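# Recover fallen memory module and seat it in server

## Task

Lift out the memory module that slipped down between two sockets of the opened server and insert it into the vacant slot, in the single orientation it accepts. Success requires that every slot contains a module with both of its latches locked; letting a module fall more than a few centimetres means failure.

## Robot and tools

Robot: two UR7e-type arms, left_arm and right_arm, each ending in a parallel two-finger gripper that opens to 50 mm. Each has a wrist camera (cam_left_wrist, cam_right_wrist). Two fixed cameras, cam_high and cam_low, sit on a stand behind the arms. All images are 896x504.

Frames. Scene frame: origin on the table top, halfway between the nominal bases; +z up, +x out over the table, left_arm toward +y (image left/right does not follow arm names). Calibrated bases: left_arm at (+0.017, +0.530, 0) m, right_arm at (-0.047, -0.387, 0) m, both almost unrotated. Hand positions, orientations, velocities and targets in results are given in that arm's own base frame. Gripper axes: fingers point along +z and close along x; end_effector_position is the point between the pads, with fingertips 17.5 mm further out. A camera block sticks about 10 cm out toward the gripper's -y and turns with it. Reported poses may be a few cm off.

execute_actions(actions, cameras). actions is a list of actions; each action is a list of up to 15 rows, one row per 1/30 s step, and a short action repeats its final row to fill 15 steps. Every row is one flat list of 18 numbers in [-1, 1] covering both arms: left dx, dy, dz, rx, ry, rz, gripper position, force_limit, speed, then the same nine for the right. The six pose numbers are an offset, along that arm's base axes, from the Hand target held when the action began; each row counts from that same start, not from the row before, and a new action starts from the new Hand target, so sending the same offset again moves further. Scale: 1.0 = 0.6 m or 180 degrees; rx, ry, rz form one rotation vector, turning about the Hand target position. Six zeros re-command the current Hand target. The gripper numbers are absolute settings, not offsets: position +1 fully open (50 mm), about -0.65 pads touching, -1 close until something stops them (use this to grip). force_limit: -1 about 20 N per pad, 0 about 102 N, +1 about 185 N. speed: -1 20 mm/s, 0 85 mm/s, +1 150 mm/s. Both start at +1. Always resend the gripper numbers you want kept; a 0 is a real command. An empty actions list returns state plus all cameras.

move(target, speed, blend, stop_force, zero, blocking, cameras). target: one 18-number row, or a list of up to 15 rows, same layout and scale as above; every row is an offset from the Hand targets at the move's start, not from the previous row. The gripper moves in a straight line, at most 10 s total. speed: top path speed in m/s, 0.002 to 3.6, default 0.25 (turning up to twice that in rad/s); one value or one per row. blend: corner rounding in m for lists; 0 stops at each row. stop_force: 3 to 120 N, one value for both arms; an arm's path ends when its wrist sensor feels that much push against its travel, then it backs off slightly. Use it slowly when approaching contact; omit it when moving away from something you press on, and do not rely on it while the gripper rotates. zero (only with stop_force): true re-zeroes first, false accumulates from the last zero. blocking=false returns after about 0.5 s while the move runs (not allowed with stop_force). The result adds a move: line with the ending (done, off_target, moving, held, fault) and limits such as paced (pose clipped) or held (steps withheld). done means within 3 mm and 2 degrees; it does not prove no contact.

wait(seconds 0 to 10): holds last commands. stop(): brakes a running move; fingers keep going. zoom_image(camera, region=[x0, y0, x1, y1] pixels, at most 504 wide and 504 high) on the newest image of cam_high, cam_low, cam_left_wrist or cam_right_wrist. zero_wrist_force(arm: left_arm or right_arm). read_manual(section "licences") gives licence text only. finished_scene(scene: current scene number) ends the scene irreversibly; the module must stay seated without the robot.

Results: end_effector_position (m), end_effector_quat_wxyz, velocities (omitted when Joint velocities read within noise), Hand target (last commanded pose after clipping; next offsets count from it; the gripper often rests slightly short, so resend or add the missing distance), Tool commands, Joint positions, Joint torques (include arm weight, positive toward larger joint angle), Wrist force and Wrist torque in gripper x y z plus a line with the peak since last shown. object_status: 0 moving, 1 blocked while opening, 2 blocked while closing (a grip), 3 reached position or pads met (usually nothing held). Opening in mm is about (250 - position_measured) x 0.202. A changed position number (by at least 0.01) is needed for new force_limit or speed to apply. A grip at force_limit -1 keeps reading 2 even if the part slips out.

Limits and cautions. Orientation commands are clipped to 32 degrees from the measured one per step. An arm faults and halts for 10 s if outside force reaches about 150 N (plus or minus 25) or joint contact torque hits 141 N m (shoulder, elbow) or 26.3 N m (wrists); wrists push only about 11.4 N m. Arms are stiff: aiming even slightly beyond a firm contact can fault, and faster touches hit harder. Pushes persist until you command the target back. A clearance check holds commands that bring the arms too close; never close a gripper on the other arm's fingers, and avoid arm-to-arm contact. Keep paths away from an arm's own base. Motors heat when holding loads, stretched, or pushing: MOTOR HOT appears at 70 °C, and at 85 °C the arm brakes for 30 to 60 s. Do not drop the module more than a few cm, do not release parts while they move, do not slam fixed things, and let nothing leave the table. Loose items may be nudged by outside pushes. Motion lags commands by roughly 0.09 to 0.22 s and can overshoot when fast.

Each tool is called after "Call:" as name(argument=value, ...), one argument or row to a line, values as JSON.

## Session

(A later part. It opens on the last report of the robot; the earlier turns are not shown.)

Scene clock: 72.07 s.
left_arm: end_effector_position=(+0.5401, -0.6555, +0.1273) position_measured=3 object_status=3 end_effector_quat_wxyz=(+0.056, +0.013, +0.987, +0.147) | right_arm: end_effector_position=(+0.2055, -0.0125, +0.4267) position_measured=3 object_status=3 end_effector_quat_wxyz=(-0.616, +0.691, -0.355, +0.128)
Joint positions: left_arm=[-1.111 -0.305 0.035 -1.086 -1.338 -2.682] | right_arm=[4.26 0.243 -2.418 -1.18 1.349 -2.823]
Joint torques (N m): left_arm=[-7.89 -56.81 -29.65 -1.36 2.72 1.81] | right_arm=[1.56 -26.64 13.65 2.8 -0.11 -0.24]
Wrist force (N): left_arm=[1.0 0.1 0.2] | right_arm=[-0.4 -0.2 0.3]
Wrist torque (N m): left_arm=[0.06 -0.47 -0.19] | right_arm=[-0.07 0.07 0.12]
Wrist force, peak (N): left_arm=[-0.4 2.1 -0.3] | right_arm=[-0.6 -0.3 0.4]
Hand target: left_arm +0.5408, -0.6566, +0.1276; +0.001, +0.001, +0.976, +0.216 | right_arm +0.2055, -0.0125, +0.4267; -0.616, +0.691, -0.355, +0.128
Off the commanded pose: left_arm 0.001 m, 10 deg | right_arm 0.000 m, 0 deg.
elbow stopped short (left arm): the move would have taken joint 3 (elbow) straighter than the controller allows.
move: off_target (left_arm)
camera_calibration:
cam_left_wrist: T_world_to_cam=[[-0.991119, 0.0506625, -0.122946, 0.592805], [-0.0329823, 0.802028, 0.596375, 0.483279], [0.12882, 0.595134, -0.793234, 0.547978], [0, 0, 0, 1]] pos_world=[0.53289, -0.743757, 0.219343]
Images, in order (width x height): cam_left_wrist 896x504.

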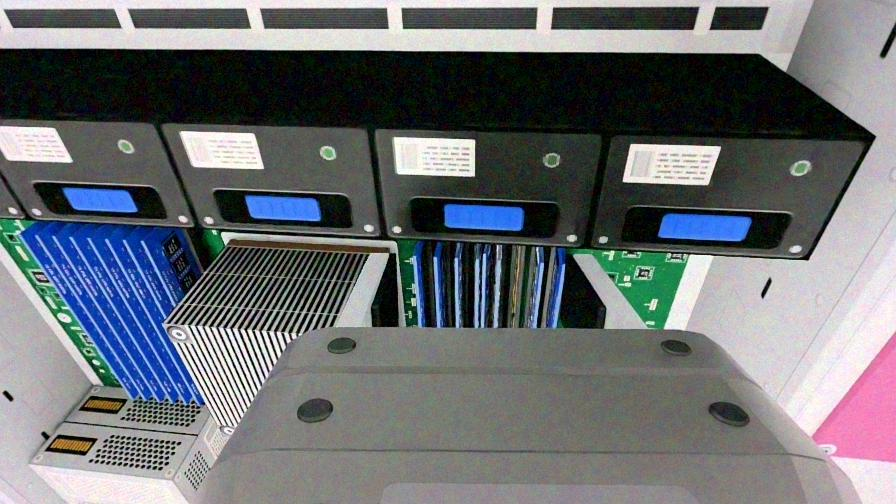

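Call:
move(
  target=[
    [0,0.05,0.1,-0.139,0,0,-1,1,1,0,0,0,0,0,0,1,1,1],
    [-0.0963,0.1277,-0.001,-0.132,-0.246,-0.0546,-1,1,1,0,0,0,0,0,0,1,1,1],
  ],
  cameras=["cam_left_wrist"],
)

Call:
zoom_image(
  camera="cam_left_wrist",
  region=[360, 40, 640, 260],
)

Scene clock: 93.47 s.
left_arm: end_effector_position=(+0.4830, -0.5800, +0.1270) position_measured=255 object_status=3 end_effector_quat_wxyz=(+0.384, +0.000, +0.923, -0.001) | right_arm: end_effector_position=(+0.2055, -0.0125, +0.4267) position_measured=3 object_status=3 end_effector_quat_wxyz=(-0.616, +0.691, -0.355, +0.128)
Joint positions: left_arm=[-1.3 -1 1.647 -2.482 -0.82 -2.765] | right_arm=[4.26 0.243 -2.418 -1.18 1.349 -2.823]
Joint torques (N m): left_arm=[-8.4 -34.77 -14.25 -4.85 3.71 2.58] | right_arm=[-0.23 -26.8 14.16 2.78 -0.09 -0.1]
Wrist force (N): left_arm=[0.7 -0.2 0.2] | right_arm=[-0.5 0.0 0.5]
Wrist torque (N m): left_arm=[0.00 -0.21 -0.15] | right_arm=[-0.06 0.08 0.12]
Wrist force, peak (N): left_arm=[1.5 -1.2 0.9] | right_arm=[-0.7 -0.4 0.6]
Hand target: left_arm +0.4830, -0.5800, +0.1270; +0.384, +0.000, +0.923, -0.001 | right_arm +0.2055, -0.0125, +0.4267; -0.616, +0.691, -0.355, +0.128
Off the commanded pose: left_arm 0.000 m, 0 deg | right_arm 0.000 m, 0 deg.
move: done
camera_calibration:
cam_left_wrist: T_world_to_cam=[[-0.693111, 0.00467665, -0.720816, 0.437762], [-0.240742, 0.941059, 0.237594, 0.647648], [0.679441, 0.33821, -0.651133, 0.0771515], [0, 0, 0, 1]] pos_world=[0.406914, -0.637615, 0.211904]
Images, in order (width x height): cam_left_wrist 896x504.

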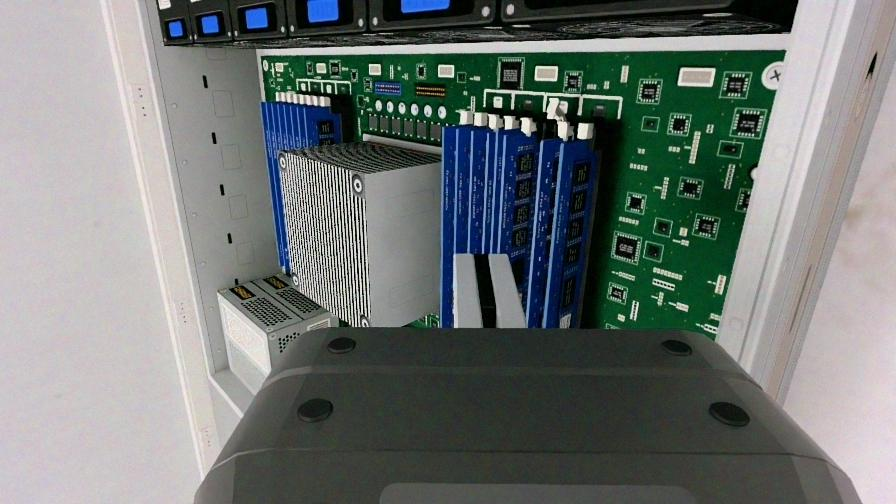

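Scaled by 1.800 from the camera's 896x504 image, which has a finer 1280x720 frame.

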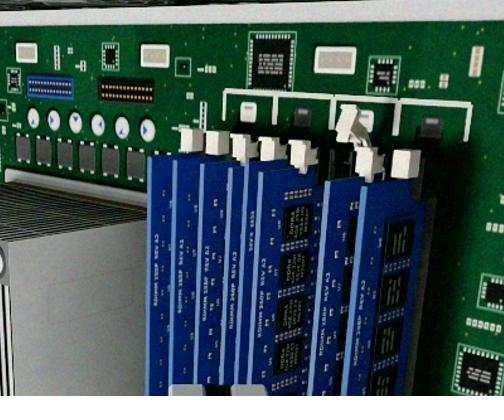

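Call:
zoom_image(
  camera="cam_left_wrist",
  region=[430, 90, 610, 200],
)

Scaled by 2.800 from the camera's 896x504 image, which has a finer 1280x720 frame.

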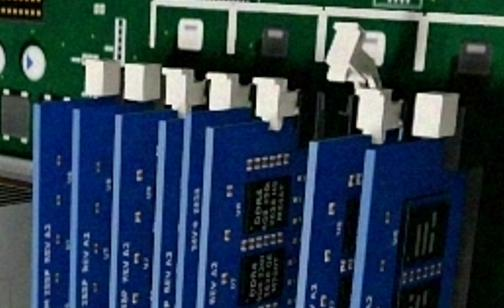

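Call:
zoom_image(
  camera="cam_left_wrist",
  region=[430, 230, 550, 335],
)

Scaled by 4.200 from the camera's 896x504 image, which has a finer 1280x720 frame.

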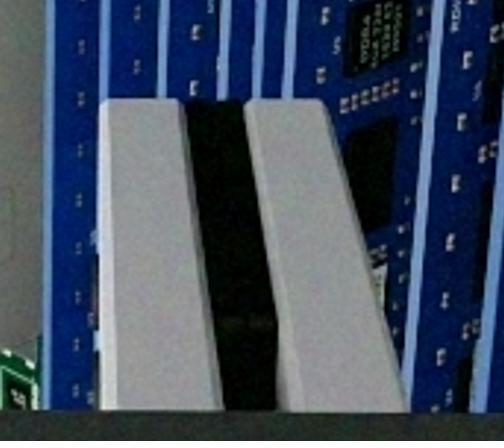

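Call:
move(
  target=[
    [0.03,0,0.08,0,0.25,0,-1,1,1,0,0,0,0,0,0,1,1,1],
    [0.0967,-0.033,-0.073,0,0.25,0,-1,1,1,0,0,0,0,0,0,1,1,1],
  ],
  cameras=["cam_left_wrist"],
)

Call:
zoom_image(
  camera="cam_left_wrist",
  region=[370, 130, 560, 270],
)

Scene clock: 150.87 s.
left_arm: end_effector_position=(+0.5410, -0.5998, +0.0834) position_measured=255 object_status=3 end_effector_quat_wxyz=(+0.001, +0.000, +1.000, -0.001) end_effector_velocity=(+0.001, -0.001, -0.001) end_effector_angular_velocity=(+0.000, +0.001, -0.001) | right_arm: end_effector_position=(+0.2055, -0.0125, +0.4267) position_measured=3 object_status=3 end_effector_quat_wxyz=(-0.616, +0.691, -0.355, +0.128)
Joint positions: left_arm=[-1.003 -0.727 0.991 -1.838 -1.569 -2.574] | right_arm=[4.26 0.243 -2.418 -1.18 1.349 -2.823]
Joint velocities: left_arm=[0 0.004 -0.005 0.001 0 0.001] | right_arm=[within noise]
Joint torques (N m): left_arm=[10.16 -47.43 -31.78 -4.53 -2.05 2.78] | right_arm=[0.93 -27.37 15.07 2.8 -0.09 0.03]
Wrist force (N): left_arm=[0.6 0.7 0.4] | right_arm=[-0.5 -0.3 0.0]
Wrist torque (N m): left_arm=[0.04 -0.44 -0.32] | right_arm=[-0.08 0.09 0.13]
Wrist force, peak (N): left_arm=[1.6 1.1 -1.1] | right_arm=[-0.5 -0.5 0.5]
Hand target: left_arm +0.5411, -0.5998, +0.0832; +0.001, +0.000, +1.000, -0.001 | right_arm +0.2055, -0.0125, +0.4267; -0.616, +0.691, -0.355, +0.128
Off the commanded pose: left_arm 0.000 m, 0 deg | right_arm 0.000 m, 0 deg.
move: done
camera_calibration:
cam_left_wrist: T_world_to_cam=[[-0.999793, 0.00463854, -0.0198227, 0.553962], [-0.00233736, 0.941104, 0.338108, 0.553182], [0.0202236, 0.338085, -0.940898, 0.396776], [0, 0, 0, 1]] pos_world=[0.547116, -0.657316, 0.197271]
Images, in order (width x height): cam_left_wrist 896x504.

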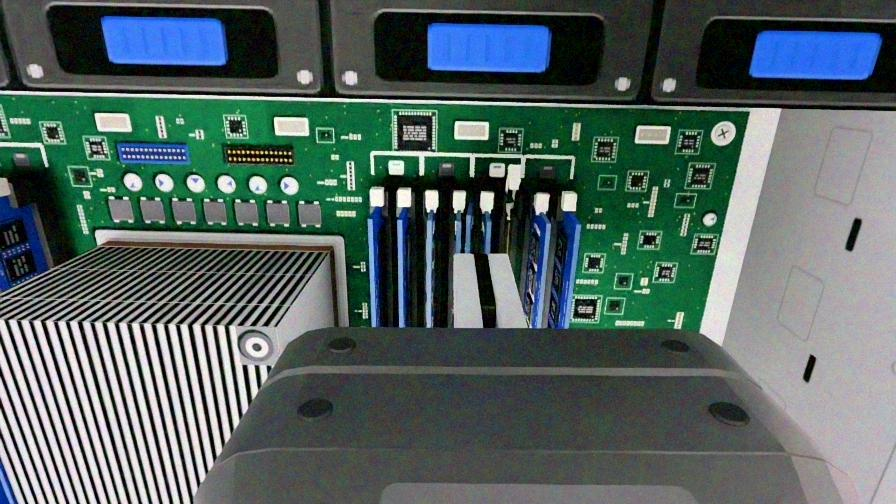

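Scaled by 2.653 from the camera's 896x504 image, which has a finer 1280x720 frame.

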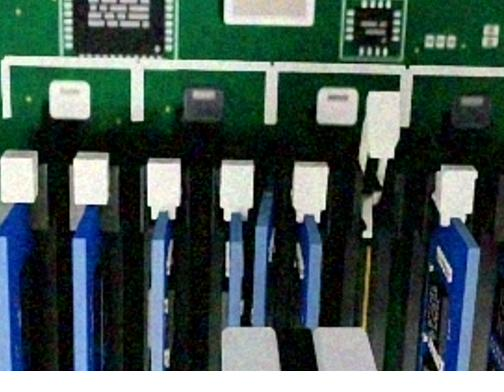

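Call:
move(
  target=[
    [0,0,0.02,0,0,0,1,1,1,0,0,0,0,0,0,1,1,1],
    [-0.0525,-0.053,0.0,0,0,0,1,1,1,0,0,0,0,0,0,1,1,1],
  ],
  speed=0.1,
  cameras=["cam_left_wrist"],
)

Call:
zoom_image(
  camera="cam_left_wrist",
  region=[330, 130, 620, 330],
)

Scene clock: 162.50 s.
left_arm: end_effector_position=(+0.5097, -0.6314, +0.0833) position_measured=3 object_status=3 end_effector_quat_wxyz=(+0.001, +0.000, +1.000, -0.001) end_effector_velocity=(-0.002, -0.001, -0.002) end_effector_angular_velocity=(+0.002, +0.000, +0.002) | right_arm: end_effector_position=(+0.2055, -0.0125, +0.4267) position_measured=3 object_status=3 end_effector_quat_wxyz=(-0.616, +0.691, -0.355, +0.128)
Joint positions: left_arm=[-1.057 -0.716 0.972 -1.829 -1.569 -2.627] | right_arm=[4.26 0.243 -2.418 -1.18 1.349 -2.823]
Joint velocities: left_arm=[-0.003 0.003 0 -0.001 0.001 -0.005] | right_arm=[within noise]
Joint torques (N m): left_arm=[-8.77 -47.83 -31.1 -4.49 1.74 -2.59] | right_arm=[0.82 -26.62 14.76 2.79 0.03 -0.07]
Wrist force (N): left_arm=[0.3 0.4 0.2] | right_arm=[-0.3 -0.1 0.2]
Wrist torque (N m): left_arm=[-0.01 -0.39 -0.19] | right_arm=[-0.06 0.05 0.12]
Wrist force, peak (N): left_arm=[-0.8 1.4 0.2] | right_arm=[-0.5 -0.5 0.6]
Hand target: left_arm +0.5096, -0.6316, +0.0832; +0.001, +0.000, +1.000, -0.001 | right_arm +0.2055, -0.0125, +0.4267; -0.616, +0.691, -0.355, +0.128
Off the commanded pose: left_arm 0.000 m, 0 deg | right_arm 0.000 m, 0 deg.
move: done
camera_calibration:
cam_left_wrist: T_world_to_cam=[[-0.999795, 0.00460398, -0.0197289, 0.522872], [-0.00233816, 0.941104, 0.338109, 0.582883], [0.0201236, 0.338085, -0.9409, 0.408049], [0, 0, 0, 1]] pos_world=[0.515916, -0.688916, 0.197171]
Images, in order (width x height): cam_left_wrist 896x504.

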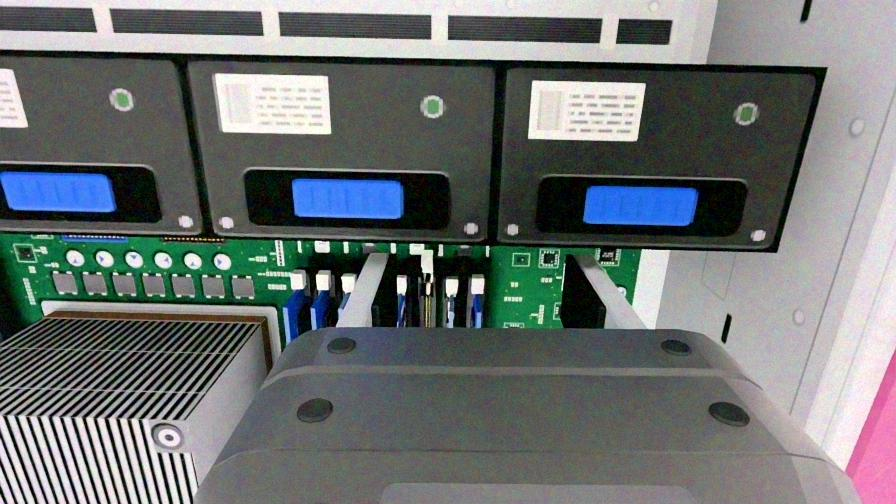

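Scaled by 1.738 from the camera's 896x504 image, which has a finer 1280x720 frame.

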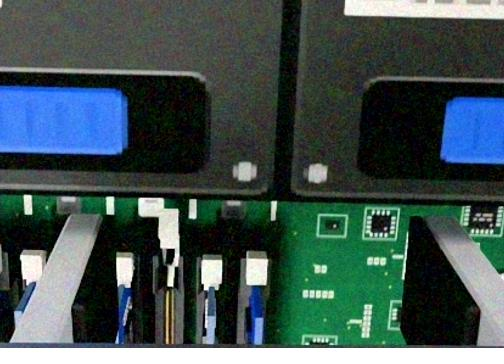

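Call:
move(
  target=[-0.006,0.001,-0.03,0,0,0,1,1,1,0,0,0,0,0,0,1,1,1],
  speed=0.04,
)

Call:
move(
  target=[0,0,-0.045,0,0,0,1,1,1,0,0,0,0,0,0,1,1,1],
  speed=0.008,
  stop_force=5,
  cameras=["cam_left_wrist"],
)

Call:
zoom_image(
  camera="cam_left_wrist",
  region=[330, 130, 620, 330],
)

Scene clock: 168.43 s.
left_arm: end_effector_position=(+0.5060, -0.6310, +0.0654) position_measured=3 object_status=3 end_effector_quat_wxyz=(+0.001, +0.000, +1.000, -0.001) | right_arm: end_effector_position=(+0.2055, -0.0125, +0.4267) position_measured=3 object_status=3 end_effector_quat_wxyz=(-0.616, +0.691, -0.355, +0.128)
Joint positions: left_arm=[-1.061 -0.709 1.007 -1.871 -1.569 -2.631] | right_arm=[4.26 0.243 -2.418 -1.18 1.349 -2.823]
Joint torques (N m): left_arm=[-8.06 -47.86 -19.37 -4.46 1.19 -2.5] | right_arm=[1.3 -26.67 13.92 2.79 0 -0.05]
Wrist force (N): left_arm=[0.5 0.4 0.3] | right_arm=[-0.6 -0.1 0.2]
Wrist torque (N m): left_arm=[0.01 -0.42 -0.20] | right_arm=[-0.07 0.10 0.12]
Wrist force, peak (N): left_arm=[0.7 0.7 0.2] | right_arm=[-0.5 -0.3 0.6]
Hand target: left_arm +0.5060, -0.6310, +0.0652; +0.001, +0.000, +1.000, -0.001 | right_arm +0.2055, -0.0125, +0.4267; -0.616, +0.691, -0.355, +0.128
Off the commanded pose: left_arm 0.000 m, 0 deg | right_arm 0.000 m, 0 deg.
move: done

Scene clock: 170.73 s.
left_arm: end_effector_position=(+0.5060, -0.6310, +0.0587) position_measured=3 object_status=3 end_effector_quat_wxyz=(+0.001, +0.000, +1.000, -0.001) | right_arm: end_effector_position=(+0.2055, -0.0125, +0.4267) position_measured=3 object_status=3 end_effector_quat_wxyz=(-0.616, +0.691, -0.355, +0.128)
Joint positions: left_arm=[-1.061 -0.704 1.015 -1.884 -1.569 -2.631] | right_arm=[4.26 0.243 -2.418 -1.18 1.349 -2.823]
Joint torques (N m): left_arm=[-4.64 -74.64 -29.26 -2.56 1.57 -2.31] | right_arm=[0.03 -28 14.65 2.7 0.14 0.08]
Wrist force (N): left_arm=[0.3 0.7 -1.1] | right_arm=[-0.1 -0.4 0.5]
Wrist torque (N m): left_arm=[0.00 -0.45 -0.20] | right_arm=[-0.12 0.03 0.13]
Wrist force, peak (N): left_arm=[0.3 -1.2 -8.6] | right_arm=[-0.4 -0.6 0.4]
Hand target: left_arm +0.5060, -0.6310, +0.0587; +0.001, +0.000, +1.000, -0.001 (not the last commanded pose) | right_arm +0.2055, -0.0125, +0.4267; -0.616, +0.691, -0.355, +0.128
Off the commanded pose: left_arm 0.020 m, 0 deg | right_arm 0.000 m, 0 deg.
move: contact (left_arm)
camera_calibration:
cam_left_wrist: T_world_to_cam=[[-0.999793, 0.00463803, -0.0198231, 0.518625], [-0.00233609, 0.941136, 0.33802, 0.590945], [0.020224, 0.337996, -0.94093, 0.38477], [0, 0, 0, 1]] pos_world=[0.512116, -0.688616, 0.172571]
Images, in order (width x height): cam_left_wrist 896x504.

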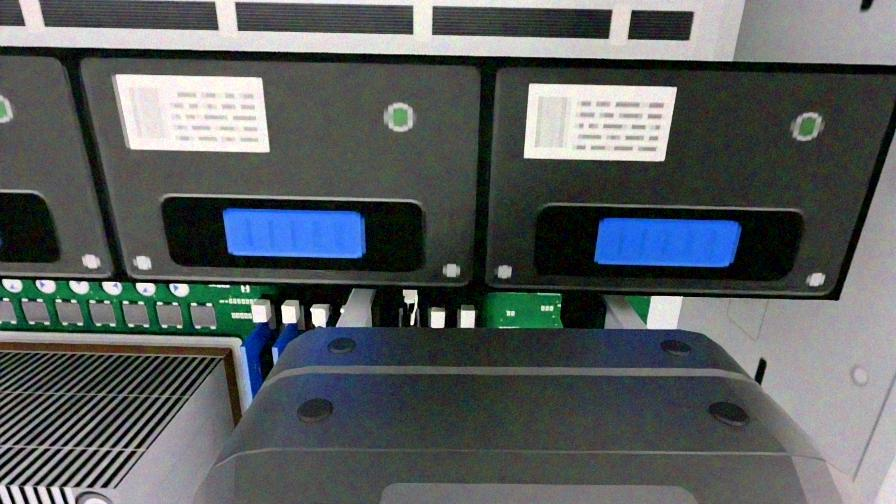

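Scaled by 1.738 from the camera's 896x504 image, which has a finer 1280x720 frame.

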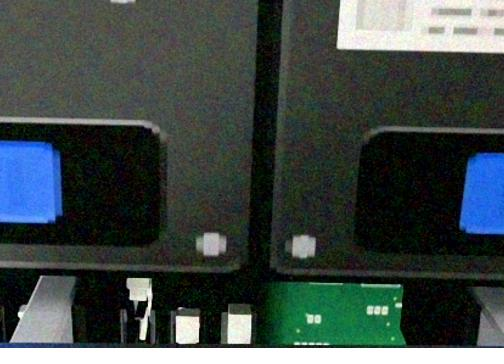

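Call:
move(
  target=[0,0,-0.03,0,0,0,1,1,1,0,0,0,0,0,0,1,1,1],
  speed=0.008,
  stop_force=25,
)

Call:
move(
  target=[0,0,0.045,0,0,0,1,1,1,0,0,0,0,0,0,1,1,1],
  speed=0.06,
  cameras=["cam_left_wrist"],
)

Call:
zoom_image(
  camera="cam_left_wrist",
  region=[330, 130, 620, 330],
)

Scene clock: 175.93 s.
left_arm: end_effector_position=(+0.5060, -0.6311, +0.0527) position_measured=3 object_status=3 end_effector_quat_wxyz=(+0.001, +0.000, +1.000, -0.001) | right_arm: end_effector_position=(+0.2055, -0.0125, +0.4267) position_measured=3 object_status=3 end_effector_quat_wxyz=(-0.616, +0.691, -0.355, +0.128)
Joint positions: left_arm=[-1.061 -0.699 1.022 -1.896 -1.569 -2.631] | right_arm=[4.26 0.243 -2.418 -1.18 1.349 -2.823]
Joint torques (N m): left_arm=[5.2 -55.91 -17.79 0.45 1 -1.81] | right_arm=[0.64 -26.83 14.45 2.82 0.07 -0.16]
Wrist force (N): left_arm=[2.3 0.8 -26.5] | right_arm=[-0.4 -0.2 0.4]
Wrist torque (N m): left_arm=[-0.15 -1.06 -0.22] | right_arm=[-0.08 0.06 0.13]
Wrist force, peak (N): left_arm=[3.6 2.7 -33.8] | right_arm=[-0.7 -0.3 0.6]
Hand target: left_arm +0.5060, -0.6311, +0.0527; +0.001, +0.000, +1.000, -0.001 (not the last commanded pose) | right_arm +0.2055, -0.0125, +0.4267; -0.616, +0.691, -0.355, +0.128
Off the commanded pose: left_arm 0.012 m, 0 deg | right_arm 0.000 m, 0 deg.
move: contact (left_arm)

Scene clock: 176.90 s.
left_arm: end_effector_position=(+0.5060, -0.6311, +0.0795) position_measured=3 object_status=3 end_effector_quat_wxyz=(+0.001, +0.000, +1.000, -0.001) | right_arm: end_effector_position=(+0.2055, -0.0125, +0.4267) position_measured=3 object_status=3 end_effector_quat_wxyz=(-0.616, +0.691, -0.355, +0.128)
Joint positions: left_arm=[-1.061 -0.721 0.991 -1.844 -1.569 -2.631] | right_arm=[4.26 0.243 -2.418 -1.18 1.349 -2.823]
Joint torques (N m): left_arm=[5.73 -75.71 -30.74 -1.65 1.58 -1.75] | right_arm=[-0.23 -26.8 14.56 2.88 0.11 0.07]
Wrist force (N): left_arm=[0.2 0.6 0.4] | right_arm=[-0.5 0.0 0.6]
Wrist torque (N m): left_arm=[0.04 -0.37 -0.19] | right_arm=[-0.06 0.09 0.13]
Wrist force, peak (N): left_arm=[2.4 0.9 -25.2] | right_arm=[-0.4 -0.5 0.5]
Hand target: left_arm +0.5060, -0.6311, +0.0797; +0.001, +0.000, +1.000, -0.001 | right_arm +0.2055, -0.0125, +0.4267; -0.616, +0.691, -0.355, +0.128
Off the commanded pose: left_arm 0.000 m, 0 deg | right_arm 0.000 m, 0 deg.
move: done
camera_calibration:
cam_left_wrist: T_world_to_cam=[[-0.999788, 0.00460558, -0.0200474, 0.519058], [-0.00243598, 0.941243, 0.337721, 0.584065], [0.0204249, 0.337698, -0.941033, 0.404146], [0, 0, 0, 1]] pos_world=[0.512116, -0.688617, 0.19347]
Images, in order (width x height): cam_left_wrist 896x504.

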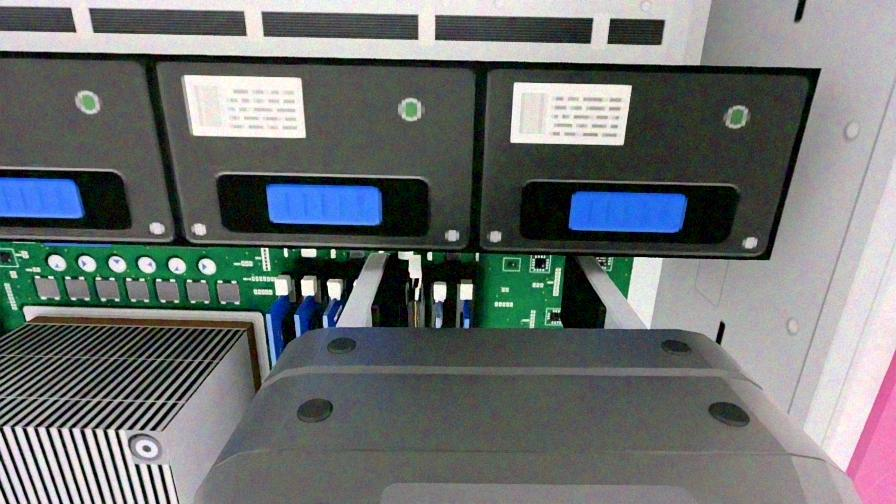

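Scaled by 1.738 from the camera's 896x504 image, which has a finer 1280x720 frame.

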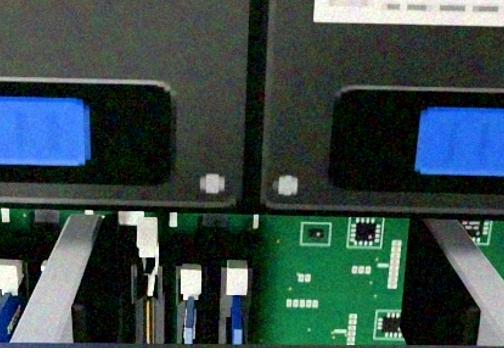

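Call:
move(
  target=[0.058,0.05,0.02,0,0,0,1,1,1,0,0,0,0,0,0,1,1,1],
  cameras=["cam_left_wrist"],
)

Call:
zoom_image(
  camera="cam_left_wrist",
  region=[370, 130, 560, 270],
)

Scene clock: 179.20 s.
left_arm: end_effector_position=(+0.5406, -0.6013, +0.0917) position_measured=3 object_status=3 end_effector_quat_wxyz=(+0.001, +0.000, +1.000, -0.001) | right_arm: end_effector_position=(+0.2055, -0.0125, +0.4267) position_measured=3 object_status=3 end_effector_quat_wxyz=(-0.616, +0.691, -0.355, +0.128)
Joint positions: left_arm=[-1.005 -0.73 0.977 -1.82 -1.569 -2.575] | right_arm=[4.26 0.243 -2.418 -1.18 1.349 -2.823]
Joint torques (N m): left_arm=[10.54 -74.75 -29.88 -1.91 -1.75 2.81] | right_arm=[0.97 -27.13 14.84 2.93 0.24 -0.07]
Wrist force (N): left_arm=[0.4 0.7 0.2] | right_arm=[-0.4 -0.4 0.3]
Wrist torque (N m): left_arm=[0.04 -0.41 -0.33] | right_arm=[-0.11 0.08 0.13]
Wrist force, peak (N): left_arm=[1.2 -0.3 0.6] | right_arm=[-0.7 -0.3 0.4]
Hand target: left_arm +0.5408, -0.6011, +0.0917; +0.001, +0.000, +1.000, -0.001 | right_arm +0.2055, -0.0125, +0.4267; -0.616, +0.691, -0.355, +0.128
Off the commanded pose: left_arm 0.000 m, 0 deg | right_arm 0.000 m, 0 deg.
move: done
camera_calibration:
cam_left_wrist: T_world_to_cam=[[-0.999786, 0.0046415, -0.0201407, 0.553798], [-0.00243368, 0.941243, 0.337721, 0.552012], [0.0205249, 0.337697, -0.941031, 0.404707], [0, 0, 0, 1]] pos_world=[0.546717, -0.658817, 0.205569]
Images, in order (width x height): cam_left_wrist 896x504.

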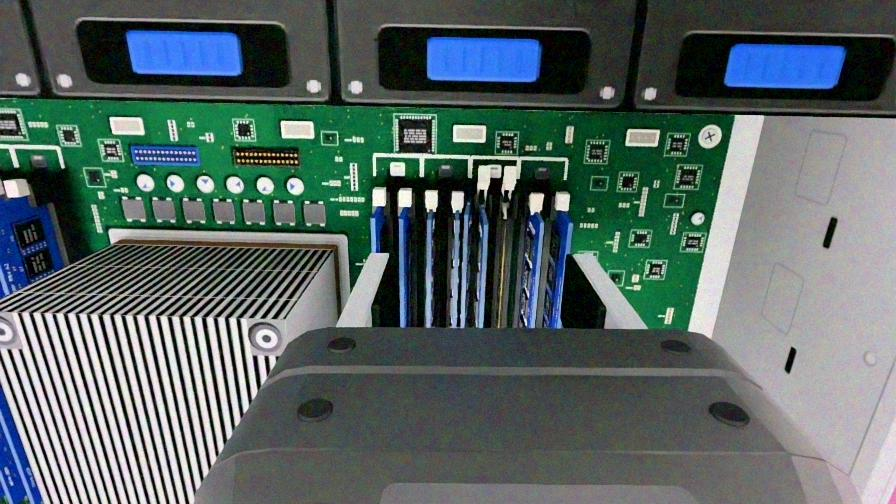

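Scaled by 2.653 from the camera's 896x504 image, which has a finer 1280x720 frame.

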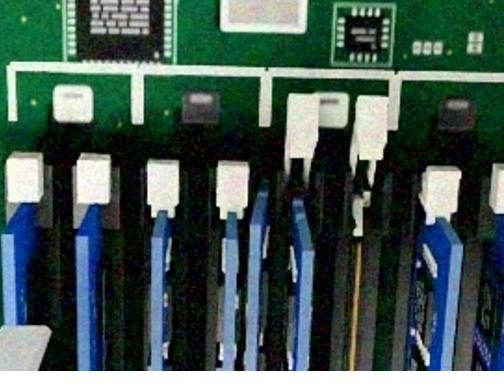

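Call:
move(
  target=[
    [-0.058,0.216,0.01,0,0,0,1,1,1,0,0,0,0,0,0,1,1,1],
    [-0.058,0.216,-0.04,0,0,0,1,1,1,0,0,0,0,0,0,1,1,1],
  ],
  speed=0.12,
)

Call:
move(
  target=[0,0,-0.03,0,0,0,1,1,1,0,0,0,0,0,0,1,1,1],
  speed=0.008,
  stop_force=5,
  cameras=["cam_left_wrist"],
)

Scene clock: 187.63 s.
left_arm: end_effector_position=(+0.5060, -0.4715, +0.0679) position_measured=3 object_status=3 end_effector_quat_wxyz=(+0.001, +0.000, +1.000, -0.001) | right_arm: end_effector_position=(+0.2055, -0.0125, +0.4267) position_measured=3 object_status=3 end_effector_quat_wxyz=(-0.616, +0.691, -0.355, +0.128)
Joint positions: left_arm=[-0.945 -0.985 1.491 -2.079 -1.57 -2.515] | right_arm=[4.26 0.243 -2.418 -1.18 1.349 -2.823]
Joint torques (N m): left_arm=[11.46 -35.99 -15.38 -4.68 1.95 2.85] | right_arm=[0.71 -26.78 14.44 2.73 0.02 -0.06]
Wrist force (N): left_arm=[0.5 0.4 0.1] | right_arm=[-0.4 -0.3 0.4]
Wrist torque (N m): left_arm=[0.01 -0.42 -0.31] | right_arm=[-0.09 0.07 0.13]
Wrist force, peak (N): left_arm=[0.9 1.6 0.2] | right_arm=[-0.5 -0.7 0.4]
Hand target: left_arm +0.5060, -0.4715, +0.0677; +0.001, +0.000, +1.000, -0.001 | right_arm +0.2055, -0.0125, +0.4267; -0.616, +0.691, -0.355, +0.128
Off the commanded pose: left_arm 0.000 m, 0 deg | right_arm 0.000 m, 0 deg.
move: done

Scene clock: 190.20 s.
left_arm: end_effector_position=(+0.5060, -0.4715, +0.0585) position_measured=3 object_status=3 end_effector_quat_wxyz=(+0.001, +0.000, +1.000, -0.001) | right_arm: end_effector_position=(+0.2055, -0.0125, +0.4267) position_measured=3 object_status=3 end_effector_quat_wxyz=(-0.616, +0.691, -0.355, +0.128)
Joint positions: left_arm=[-0.945 -0.974 1.5 -2.099 -1.57 -2.515] | right_arm=[4.26 0.243 -2.418 -1.18 1.349 -2.823]
Joint torques (N m): left_arm=[7.08 -63.35 -28.3 -2.79 0.05 2.8] | right_arm=[0.56 -26.61 14.28 2.79 -0.01 0.05]
Wrist force (N): left_arm=[0.2 0.5 0.4] | right_arm=[-0.3 -0.2 0.5]
Wrist torque (N m): left_arm=[0.01 -0.39 -0.32] | right_arm=[-0.09 0.06 0.12]
Wrist force, peak (N): left_arm=[0.9 1.3 -8.2] | right_arm=[-0.6 -0.2 0.7]
Hand target: left_arm +0.5060, -0.4715, +0.0585; +0.001, +0.000, +1.000, -0.001 (not the last commanded pose) | right_arm +0.2055, -0.0125, +0.4267; -0.616, +0.691, -0.355, +0.128
Off the commanded pose: left_arm 0.009 m, 0 deg | right_arm 0.000 m, 0 deg.
move: contact (left_arm)
camera_calibration:
cam_left_wrist: T_world_to_cam=[[-0.999786, 0.0046401, -0.0201412, 0.517934], [-0.00243517, 0.941243, 0.337721, 0.440968], [0.0205249, 0.337697, -0.941031, 0.330341], [0, 0, 0, 1]] pos_world=[0.512117, -0.529017, 0.172369]
Images, in order (width x height): cam_left_wrist 896x504.

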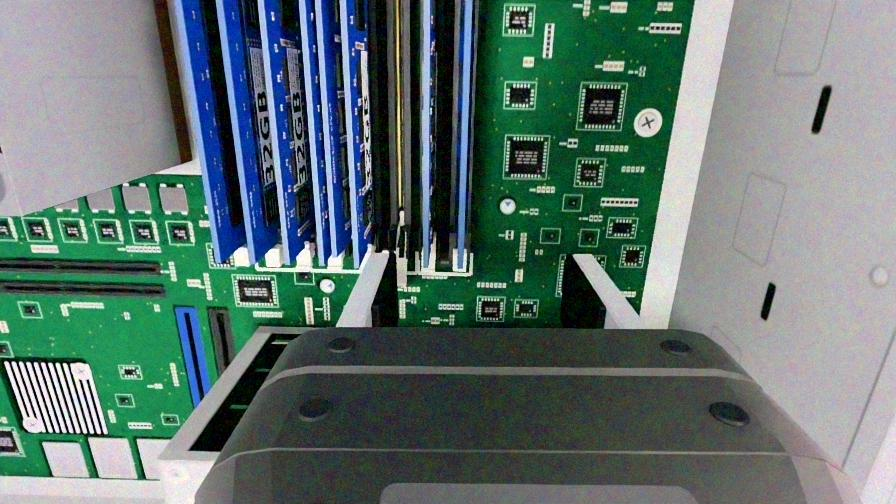

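Call:
zoom_image(
  camera="cam_left_wrist",
  region=[270, 130, 500, 290],
)

Call:
move(
  target=[0,0,-0.03,0,0,0,1,1,1,0,0,0,0,0,0,1,1,1],
  speed=0.008,
  stop_force=25,
)

Call:
move(
  target=[
    [0,0,0.06,0,0,0,1,1,1,0,0,0,0,0,0,1,1,1],
    [0.055,-0.01,0.06,0,0,0,1,1,1,0,0,0,0,0,0,1,1,1],
  ],
  speed=0.1,
  cameras=["cam_left_wrist"],
)

Call:
zoom_image(
  camera="cam_left_wrist",
  region=[390, 100, 570, 310],
)

Scaled by 2.191 from the camera's 896x504 image, which has a finer 1280x720 frame.

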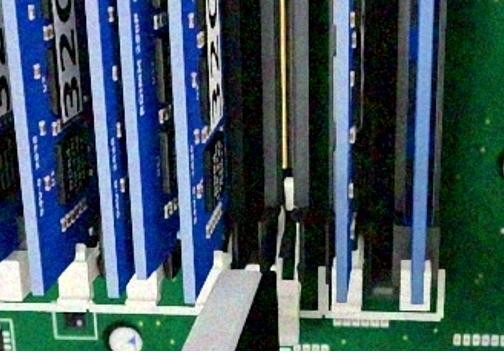

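Scene clock: 195.47 s.
left_arm: end_effector_position=(+0.5061, -0.4716, +0.0526) position_measured=3 object_status=3 end_effector_quat_wxyz=(+0.002, +0.000, +1.000, -0.001) | right_arm: end_effector_position=(+0.2055, -0.0125, +0.4267) position_measured=3 object_status=3 end_effector_quat_wxyz=(-0.616, +0.691, -0.355, +0.128)
Joint positions: left_arm=[-0.945 -0.967 1.505 -2.112 -1.57 -2.515] | right_arm=[4.26 0.243 -2.418 -1.18 1.349 -2.823]
Joint torques (N m): left_arm=[-0.32 -48.16 -18.75 0.26 -1.57 2.02] | right_arm=[0.76 -25.92 14.38 2.88 -0.13 0.1]
Wrist force (N): left_arm=[0.9 1.7 -24.3] | right_arm=[-0.4 -0.4 0.3]
Wrist torque (N m): left_arm=[0.12 -1.07 -0.34] | right_arm=[-0.11 0.06 0.12]
Wrist force, peak (N): left_arm=[2.9 5.9 -35.1] | right_arm=[-0.4 -0.6 0.6]
Hand target: left_arm +0.5061, -0.4716, +0.0526; +0.002, +0.000, +1.000, -0.001 (not the last commanded pose) | right_arm +0.2055, -0.0125, +0.4267; -0.616, +0.691, -0.355, +0.128
Off the commanded pose: left_arm 0.012 m, 0 deg | right_arm 0.000 m, 0 deg.
move: contact (left_arm)

Scene clock: 197.33 s.
left_arm: end_effector_position=(+0.5390, -0.4776, +0.0886) position_measured=3 object_status=3 end_effector_quat_wxyz=(+0.002, +0.000, +1.000, -0.001) | right_arm: end_effector_position=(+0.2055, -0.0125, +0.4267) position_measured=3 object_status=3 end_effector_quat_wxyz=(-0.616, +0.691, -0.355, +0.128)
Joint positions: left_arm=[-0.912 -0.946 1.365 -1.994 -1.57 -2.482] | right_arm=[4.26 0.243 -2.418 -1.18 1.349 -2.823]
Joint torques (N m): left_arm=[10.76 -39.68 -29.17 -1.6 -1.75 2.77] | right_arm=[-0.65 -27.28 14.11 2.99 0.17 0.09]
Wrist force (N): left_arm=[0.3 0.3 -0.4] | right_arm=[-0.4 -0.4 0.2]
Wrist torque (N m): left_arm=[-0.01 -0.41 -0.31] | right_arm=[-0.11 0.08 0.13]
Wrist force, peak (N): left_arm=[0.2 1.9 -22.4] | right_arm=[-0.5 -0.2 0.8]
Hand target: left_arm +0.5391, -0.4776, +0.0886; +0.002, +0.000, +1.000, -0.001 | right_arm +0.2055, -0.0125, +0.4267; -0.616, +0.691, -0.355, +0.128
Off the commanded pose: left_arm 0.000 m, 0 deg | right_arm 0.000 m, 0 deg.
move: done
camera_calibration:
cam_left_wrist: T_world_to_cam=[[-0.999782, 0.00460834, -0.0203654, 0.551489], [-0.00253228, 0.941382, 0.337333, 0.436703], [0.0207262, 0.337311, -0.941165, 0.359821], [0, 0, 0, 1]] pos_world=[0.545017, -0.535018, 0.202568]
Images, in order (width x height): cam_left_wrist 896x504.

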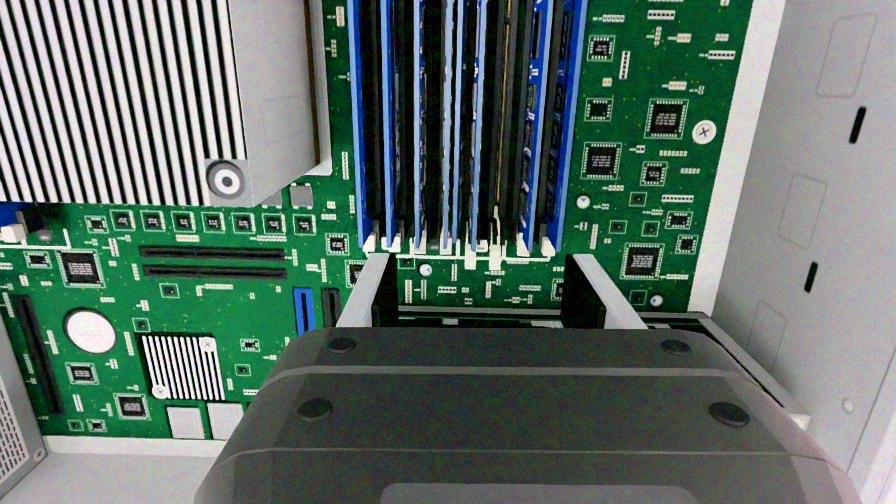

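Scaled by 2.400 from the camera's 896x504 image, which has a finer 1280x720 frame.

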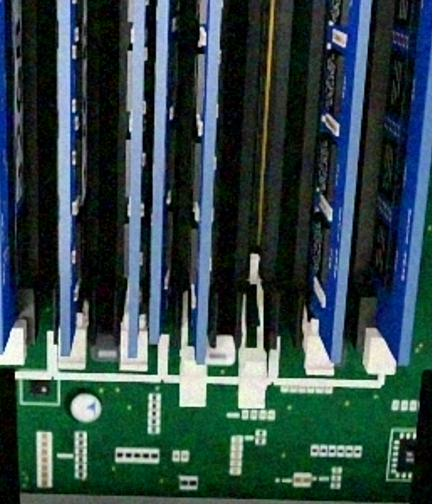

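Call:
move(
  target=[-0.002,-0.1207,0,0,0,-0.0056,-0.25,-0.7,0,0,0,0,0,0,0,1,1,1],
  speed=0.1,
)

Call:
move(
  target=[0,0,-0.04,0,0,0,-0.25,-0.7,0,0,0,0,0,0,0,1,1,1],
  speed=0.01,
  stop_force=4,
  cameras=["cam_left_wrist"],
)

Call:
zoom_image(
  camera="cam_left_wrist",
  region=[390, 100, 570, 330],
)

Scene clock: 204.60 s.
left_arm: end_effector_position=(+0.5379, -0.5499, +0.0886) position_measured=189 object_status=3 end_effector_quat_wxyz=(+0.002, +0.009, +1.000, -0.001) | right_arm: end_effector_position=(+0.2055, -0.0125, +0.4267) position_measured=3 object_status=3 end_effector_quat_wxyz=(-0.616, +0.691, -0.355, +0.128)
Joint positions: left_arm=[-0.971 -0.831 1.166 -1.91 -1.57 -2.524] | right_arm=[4.26 0.243 -2.418 -1.18 1.349 -2.823]
Joint torques (N m): left_arm=[-8.31 -43.72 -30.1 -1.93 -0.33 -2.46] | right_arm=[0.39 -27.31 15.41 2.83 -0.06 -0.07]
Wrist force (N): left_arm=[0.0 0.5 0.1] | right_arm=[-0.6 -0.1 0.2]
Wrist torque (N m): left_arm=[0.02 -0.37 -0.19] | right_arm=[-0.07 0.10 0.12]
Wrist force, peak (N): left_arm=[-0.1 2.2 -0.2] | right_arm=[-0.5 -0.3 0.7]
Hand target: left_arm +0.5379, -0.5500, +0.0886; +0.002, +0.009, +1.000, -0.001 | right_arm +0.2055, -0.0125, +0.4267; -0.616, +0.691, -0.355, +0.128
Off the commanded pose: left_arm 0.000 m, 0 deg | right_arm 0.000 m, 0 deg.
move: done

Scene clock: 207.77 s.
left_arm: end_effector_position=(+0.5379, -0.5500, +0.0713) position_measured=189 object_status=3 end_effector_quat_wxyz=(+0.002, +0.009, +1.000, -0.001) | right_arm: end_effector_position=(+0.2055, -0.0125, +0.4267) position_measured=3 object_status=3 end_effector_quat_wxyz=(-0.616, +0.691, -0.355, +0.128)
Joint positions: left_arm=[-0.971 -0.816 1.186 -1.945 -1.57 -2.524] | right_arm=[4.26 0.243 -2.418 -1.18 1.349 -2.823]
Joint torques (N m): left_arm=[-6.83 -64.79 -25.95 -1.1 -1.47 -2.23] | right_arm=[1.18 -26.57 13.94 2.78 0.04 -0.06]
Wrist force (N): left_arm=[0.6 -0.6 -8.2] | right_arm=[-0.3 -0.3 0.3]
Wrist torque (N m): left_arm=[-0.14 -0.51 -0.18] | right_arm=[-0.10 0.06 0.12]
Wrist force, peak (N): left_arm=[0.9 4.0 -21.8] | right_arm=[-0.5 -0.6 0.5]
Hand target: left_arm +0.5379, -0.5500, +0.0713; +0.002, +0.009, +1.000, -0.001 (not the last commanded pose) | right_arm +0.2055, -0.0125, +0.4267; -0.616, +0.691, -0.355, +0.128
Off the commanded pose: left_arm 0.007 m, 0 deg | right_arm 0.000 m, 0 deg.
move: contact (left_arm)
camera_calibration:
cam_left_wrist: T_world_to_cam=[[-0.999546, 0.022193, -0.0204019, 0.559985], [0.0140149, 0.941293, 0.3373, 0.501818], [0.0266899, 0.336861, -0.941176, 0.364551], [0, 0, 0, 1]] pos_world=[0.542968, -0.607588, 0.185268]
Images, in order (width x height): cam_left_wrist 896x504.

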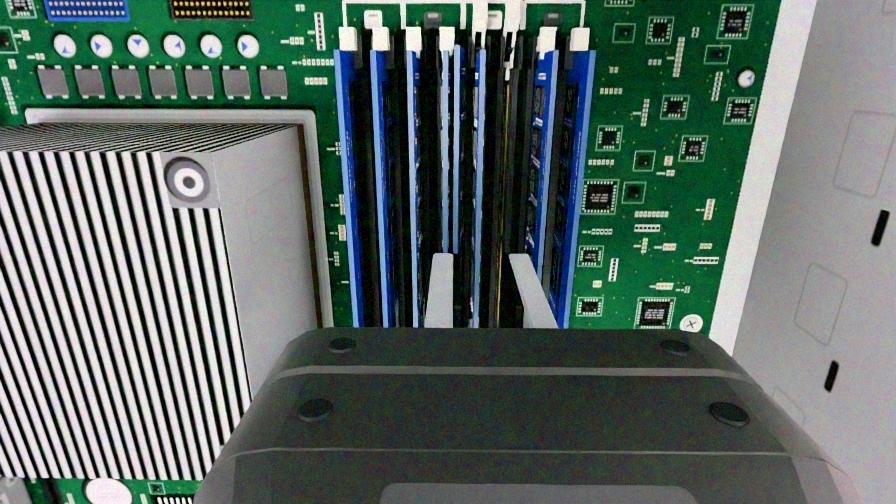

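Scaled by 2.191 from the camera's 896x504 image, which has a finer 1280x720 frame.

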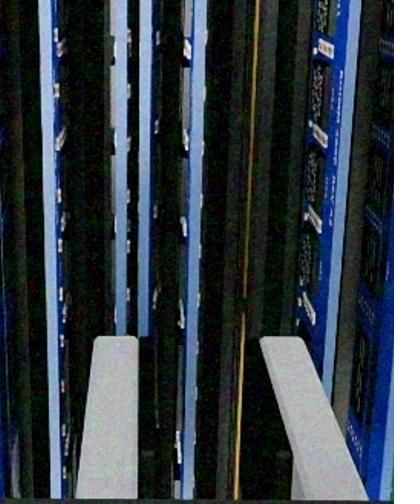

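Call:
move(
  target=[0.0004,0,0.0006,0,0,0,-0.25,-0.7,0,0,0,0,0,0,0,1,1,1],
  speed=0.01,
)

Call:
move(
  target=[0,0,0,0,0,0,-1,-0.8,-0.8,0,0,0,0,0,0,1,1,1],
  cameras=["cam_left_wrist"],
)

Call:
zoom_image(
  camera="cam_left_wrist",
  region=[390, 100, 570, 330],
)

Scene clock: 210.97 s.
left_arm: end_effector_position=(+0.5381, -0.5501, +0.0717) position_measured=189 object_status=3 end_effector_quat_wxyz=(+0.002, +0.009, +1.000, -0.001) | right_arm: end_effector_position=(+0.2055, -0.0125, +0.4267) position_measured=3 object_status=3 end_effector_quat_wxyz=(-0.616, +0.691, -0.355, +0.128)
Joint positions: left_arm=[-0.971 -0.816 1.185 -1.944 -1.57 -2.524] | right_arm=[4.26 0.243 -2.418 -1.18 1.349 -2.823]
Joint torques (N m): left_arm=[10.27 -55.9 -29.64 -1.97 -1.44 2.81] | right_arm=[-0.21 -26.76 15.67 2.71 -0.11 -0.2]
Wrist force (N): left_arm=[0.2 0.7 0.3] | right_arm=[-0.4 -0.2 0.3]
Wrist torque (N m): left_arm=[0.05 -0.40 -0.18] | right_arm=[-0.08 0.07 0.12]
Wrist force, peak (N): left_arm=[0.7 -0.5 -9.1] | right_arm=[-0.5 -0.5 0.5]
Hand target: left_arm +0.5381, -0.5500, +0.0717; +0.002, +0.009, +1.000, -0.001 | right_arm +0.2055, -0.0125, +0.4267; -0.616, +0.691, -0.355, +0.128
Off the commanded pose: left_arm 0.000 m, 0 deg | right_arm 0.000 m, 0 deg.
move: done

Scene clock: 211.53 s.
left_arm: end_effector_position=(+0.5381, -0.5500, +0.0717) position_measured=246 object_status=0 end_effector_quat_wxyz=(+0.002, +0.009, +1.000, -0.001) | right_arm: end_effector_position=(+0.2055, -0.0125, +0.4267) position_measured=3 object_status=3 end_effector_quat_wxyz=(-0.616, +0.691, -0.355, +0.128)
Joint positions: left_arm=[-0.971 -0.816 1.185 -1.944 -1.57 -2.524] | right_arm=[4.26 0.243 -2.418 -1.18 1.349 -2.823]
Joint torques (N m): left_arm=[10.49 -44.42 -30.47 -2.11 -1.65 2.63] | right_arm=[-0.26 -26.73 14.76 2.97 -0.15 -0.11]
Wrist force (N): left_arm=[0.1 0.6 0.6] | right_arm=[-0.3 -0.1 0.4]
Wrist torque (N m): left_arm=[0.05 -0.44 -0.16] | right_arm=[-0.07 0.07 0.13]
Wrist force, peak (N): left_arm=[0.2 0.9 0.7] | right_arm=[-0.4 -0.5 0.5]
Hand target: left_arm +0.5381, -0.5500, +0.0717; +0.002, +0.009, +1.000, -0.001 | right_arm +0.2055, -0.0125, +0.4267; -0.616, +0.691, -0.355, +0.128
Off the commanded pose: left_arm 0.000 m, 0 deg | right_arm 0.000 m, 0 deg.
move: done
camera_calibration:
cam_left_wrist: T_world_to_cam=[[-0.999543, 0.0222261, -0.0204983, 0.56023], [0.014016, 0.941324, 0.337213, 0.501715], [0.0267905, 0.336772, -0.941205, 0.364818], [0, 0, 0, 1]] pos_world=[0.543169, -0.607589, 0.185667]
Images, in order (width x height): cam_left_wrist 896x504.

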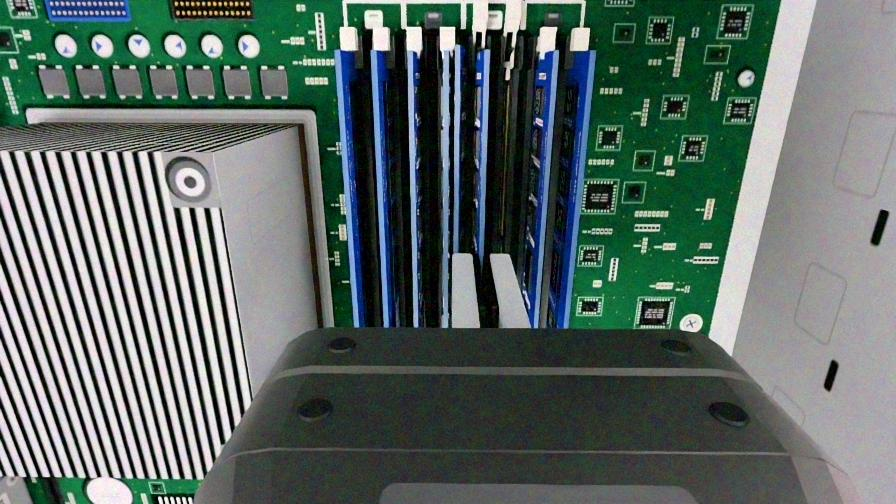

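Scaled by 2.191 from the camera's 896x504 image, which has a finer 1280x720 frame.

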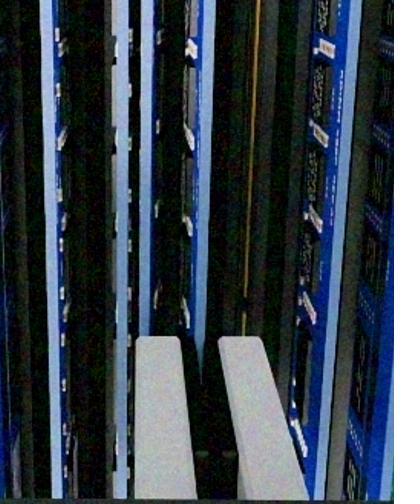

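Call:
move(
  target=[0,0,0.002,0,0,0,-1,-0.8,-0.8,0,0,0,0,0,0,1,1,1],
  speed=0.01,
)

Scene clock: 214.33 s.
left_arm: end_effector_position=(+0.5381, -0.5500, +0.0728) position_measured=246 object_status=2 end_effector_quat_wxyz=(+0.002, +0.009, +1.000, -0.001) | right_arm: end_effector_position=(+0.2055, -0.0125, +0.4267) position_measured=3 object_status=3 end_effector_quat_wxyz=(-0.616, +0.691, -0.355, +0.128)
Joint positions: left_arm=[-0.971 -0.816 1.183 -1.941 -1.57 -2.524] | right_arm=[4.26 0.243 -2.418 -1.18 1.349 -2.823]
Joint torques (N m): left_arm=[9.58 -71.73 -29.58 -1.66 -1.64 2.16] | right_arm=[0.77 -27.59 14.8 2.93 0.07 -0.09]
Wrist force (N): left_arm=[0.4 0.4 0.9] | right_arm=[-0.3 0.0 0.6]
Wrist torque (N m): left_arm=[0.00 -0.44 -0.17] | right_arm=[-0.06 0.06 0.13]
Wrist force, peak (N): left_arm=[0.5 0.5 -2.3] | right_arm=[-0.6 -0.4 0.6]
Hand target: left_arm +0.5381, -0.5500, +0.0729; +0.002, +0.009, +1.000, -0.001 | right_arm +0.2055, -0.0125, +0.4267; -0.616, +0.691, -0.355, +0.128
Off the commanded pose: left_arm 0.000 m, 0 deg | right_arm 0.000 m, 0 deg.
move: done

Call:
move(
  target=[0,0,0.012,0,0,0,-1,-0.8,-0.8,0,0,0,0,0,0,1,1,1],
  speed=0.02,
  cameras=["cam_left_wrist"],
)

Call:
zoom_image(
  camera="cam_left_wrist",
  region=[390, 0, 570, 330],
)

Scene clock: 217.10 s.
left_arm: end_effector_position=(+0.5381, -0.5500, +0.0799) position_measured=246 object_status=2 end_effector_quat_wxyz=(+0.002, +0.009, +1.000, -0.001) | right_arm: end_effector_position=(+0.2055, -0.0125, +0.4267) position_measured=3 object_status=3 end_effector_quat_wxyz=(-0.616, +0.691, -0.355, +0.128)
Joint positions: left_arm=[-0.971 -0.823 1.175 -1.927 -1.57 -2.524] | right_arm=[4.26 0.243 -2.418 -1.18 1.349 -2.823]
Joint torques (N m): left_arm=[8.8 -70.85 -29.06 -1.78 -1.74 1.37] | right_arm=[0.39 -27.13 14.19 2.7 -0.07 -0.07]
Wrist force (N): left_arm=[0.6 0.3 0.8] | right_arm=[-0.2 -0.3 0.2]
Wrist torque (N m): left_arm=[-0.01 -0.46 -0.19] | right_arm=[-0.09 0.03 0.12]
Wrist force, peak (N): left_arm=[0.3 0.9 1.1] | right_arm=[-0.6 -0.4 0.6]
Hand target: left_arm +0.5381, -0.5500, +0.0801; +0.002, +0.009, +1.000, -0.001 | right_arm +0.2055, -0.0125, +0.4267; -0.616, +0.691, -0.355, +0.128
Off the commanded pose: left_arm 0.000 m, 0 deg | right_arm 0.000 m, 0 deg.
move: done
camera_calibration:
cam_left_wrist: T_world_to_cam=[[-0.999545, 0.0221931, -0.020404, 0.560359], [0.0140168, 0.941324, 0.337212, 0.498984], [0.0266905, 0.336773, -0.941208, 0.372497], [0, 0, 0, 1]] pos_world=[0.543168, -0.607589, 0.193767]
Images, in order (width x height): cam_left_wrist 896x504.

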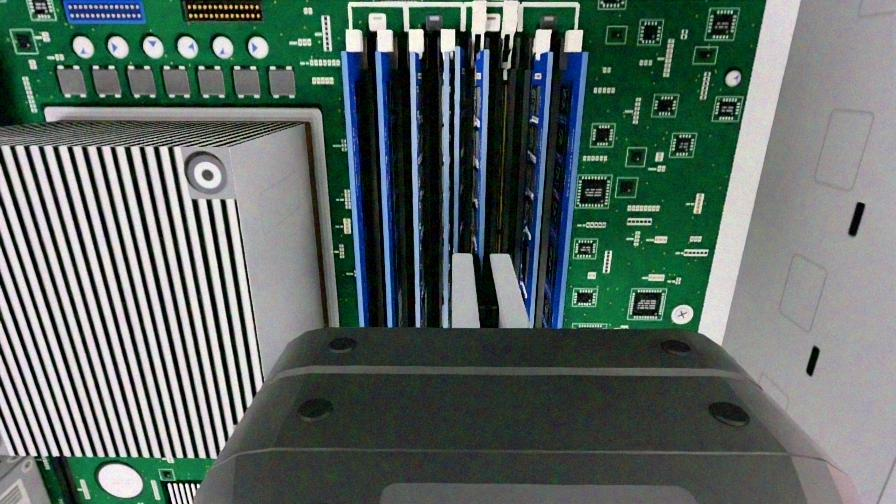

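Scaled by 1.527 from the camera's 896x504 image, which has a finer 1280x720 frame.

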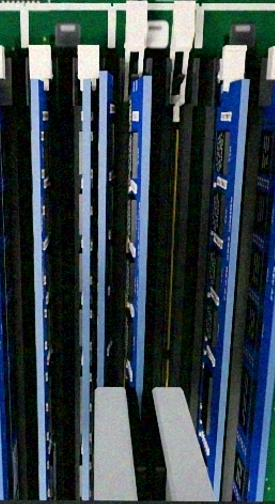

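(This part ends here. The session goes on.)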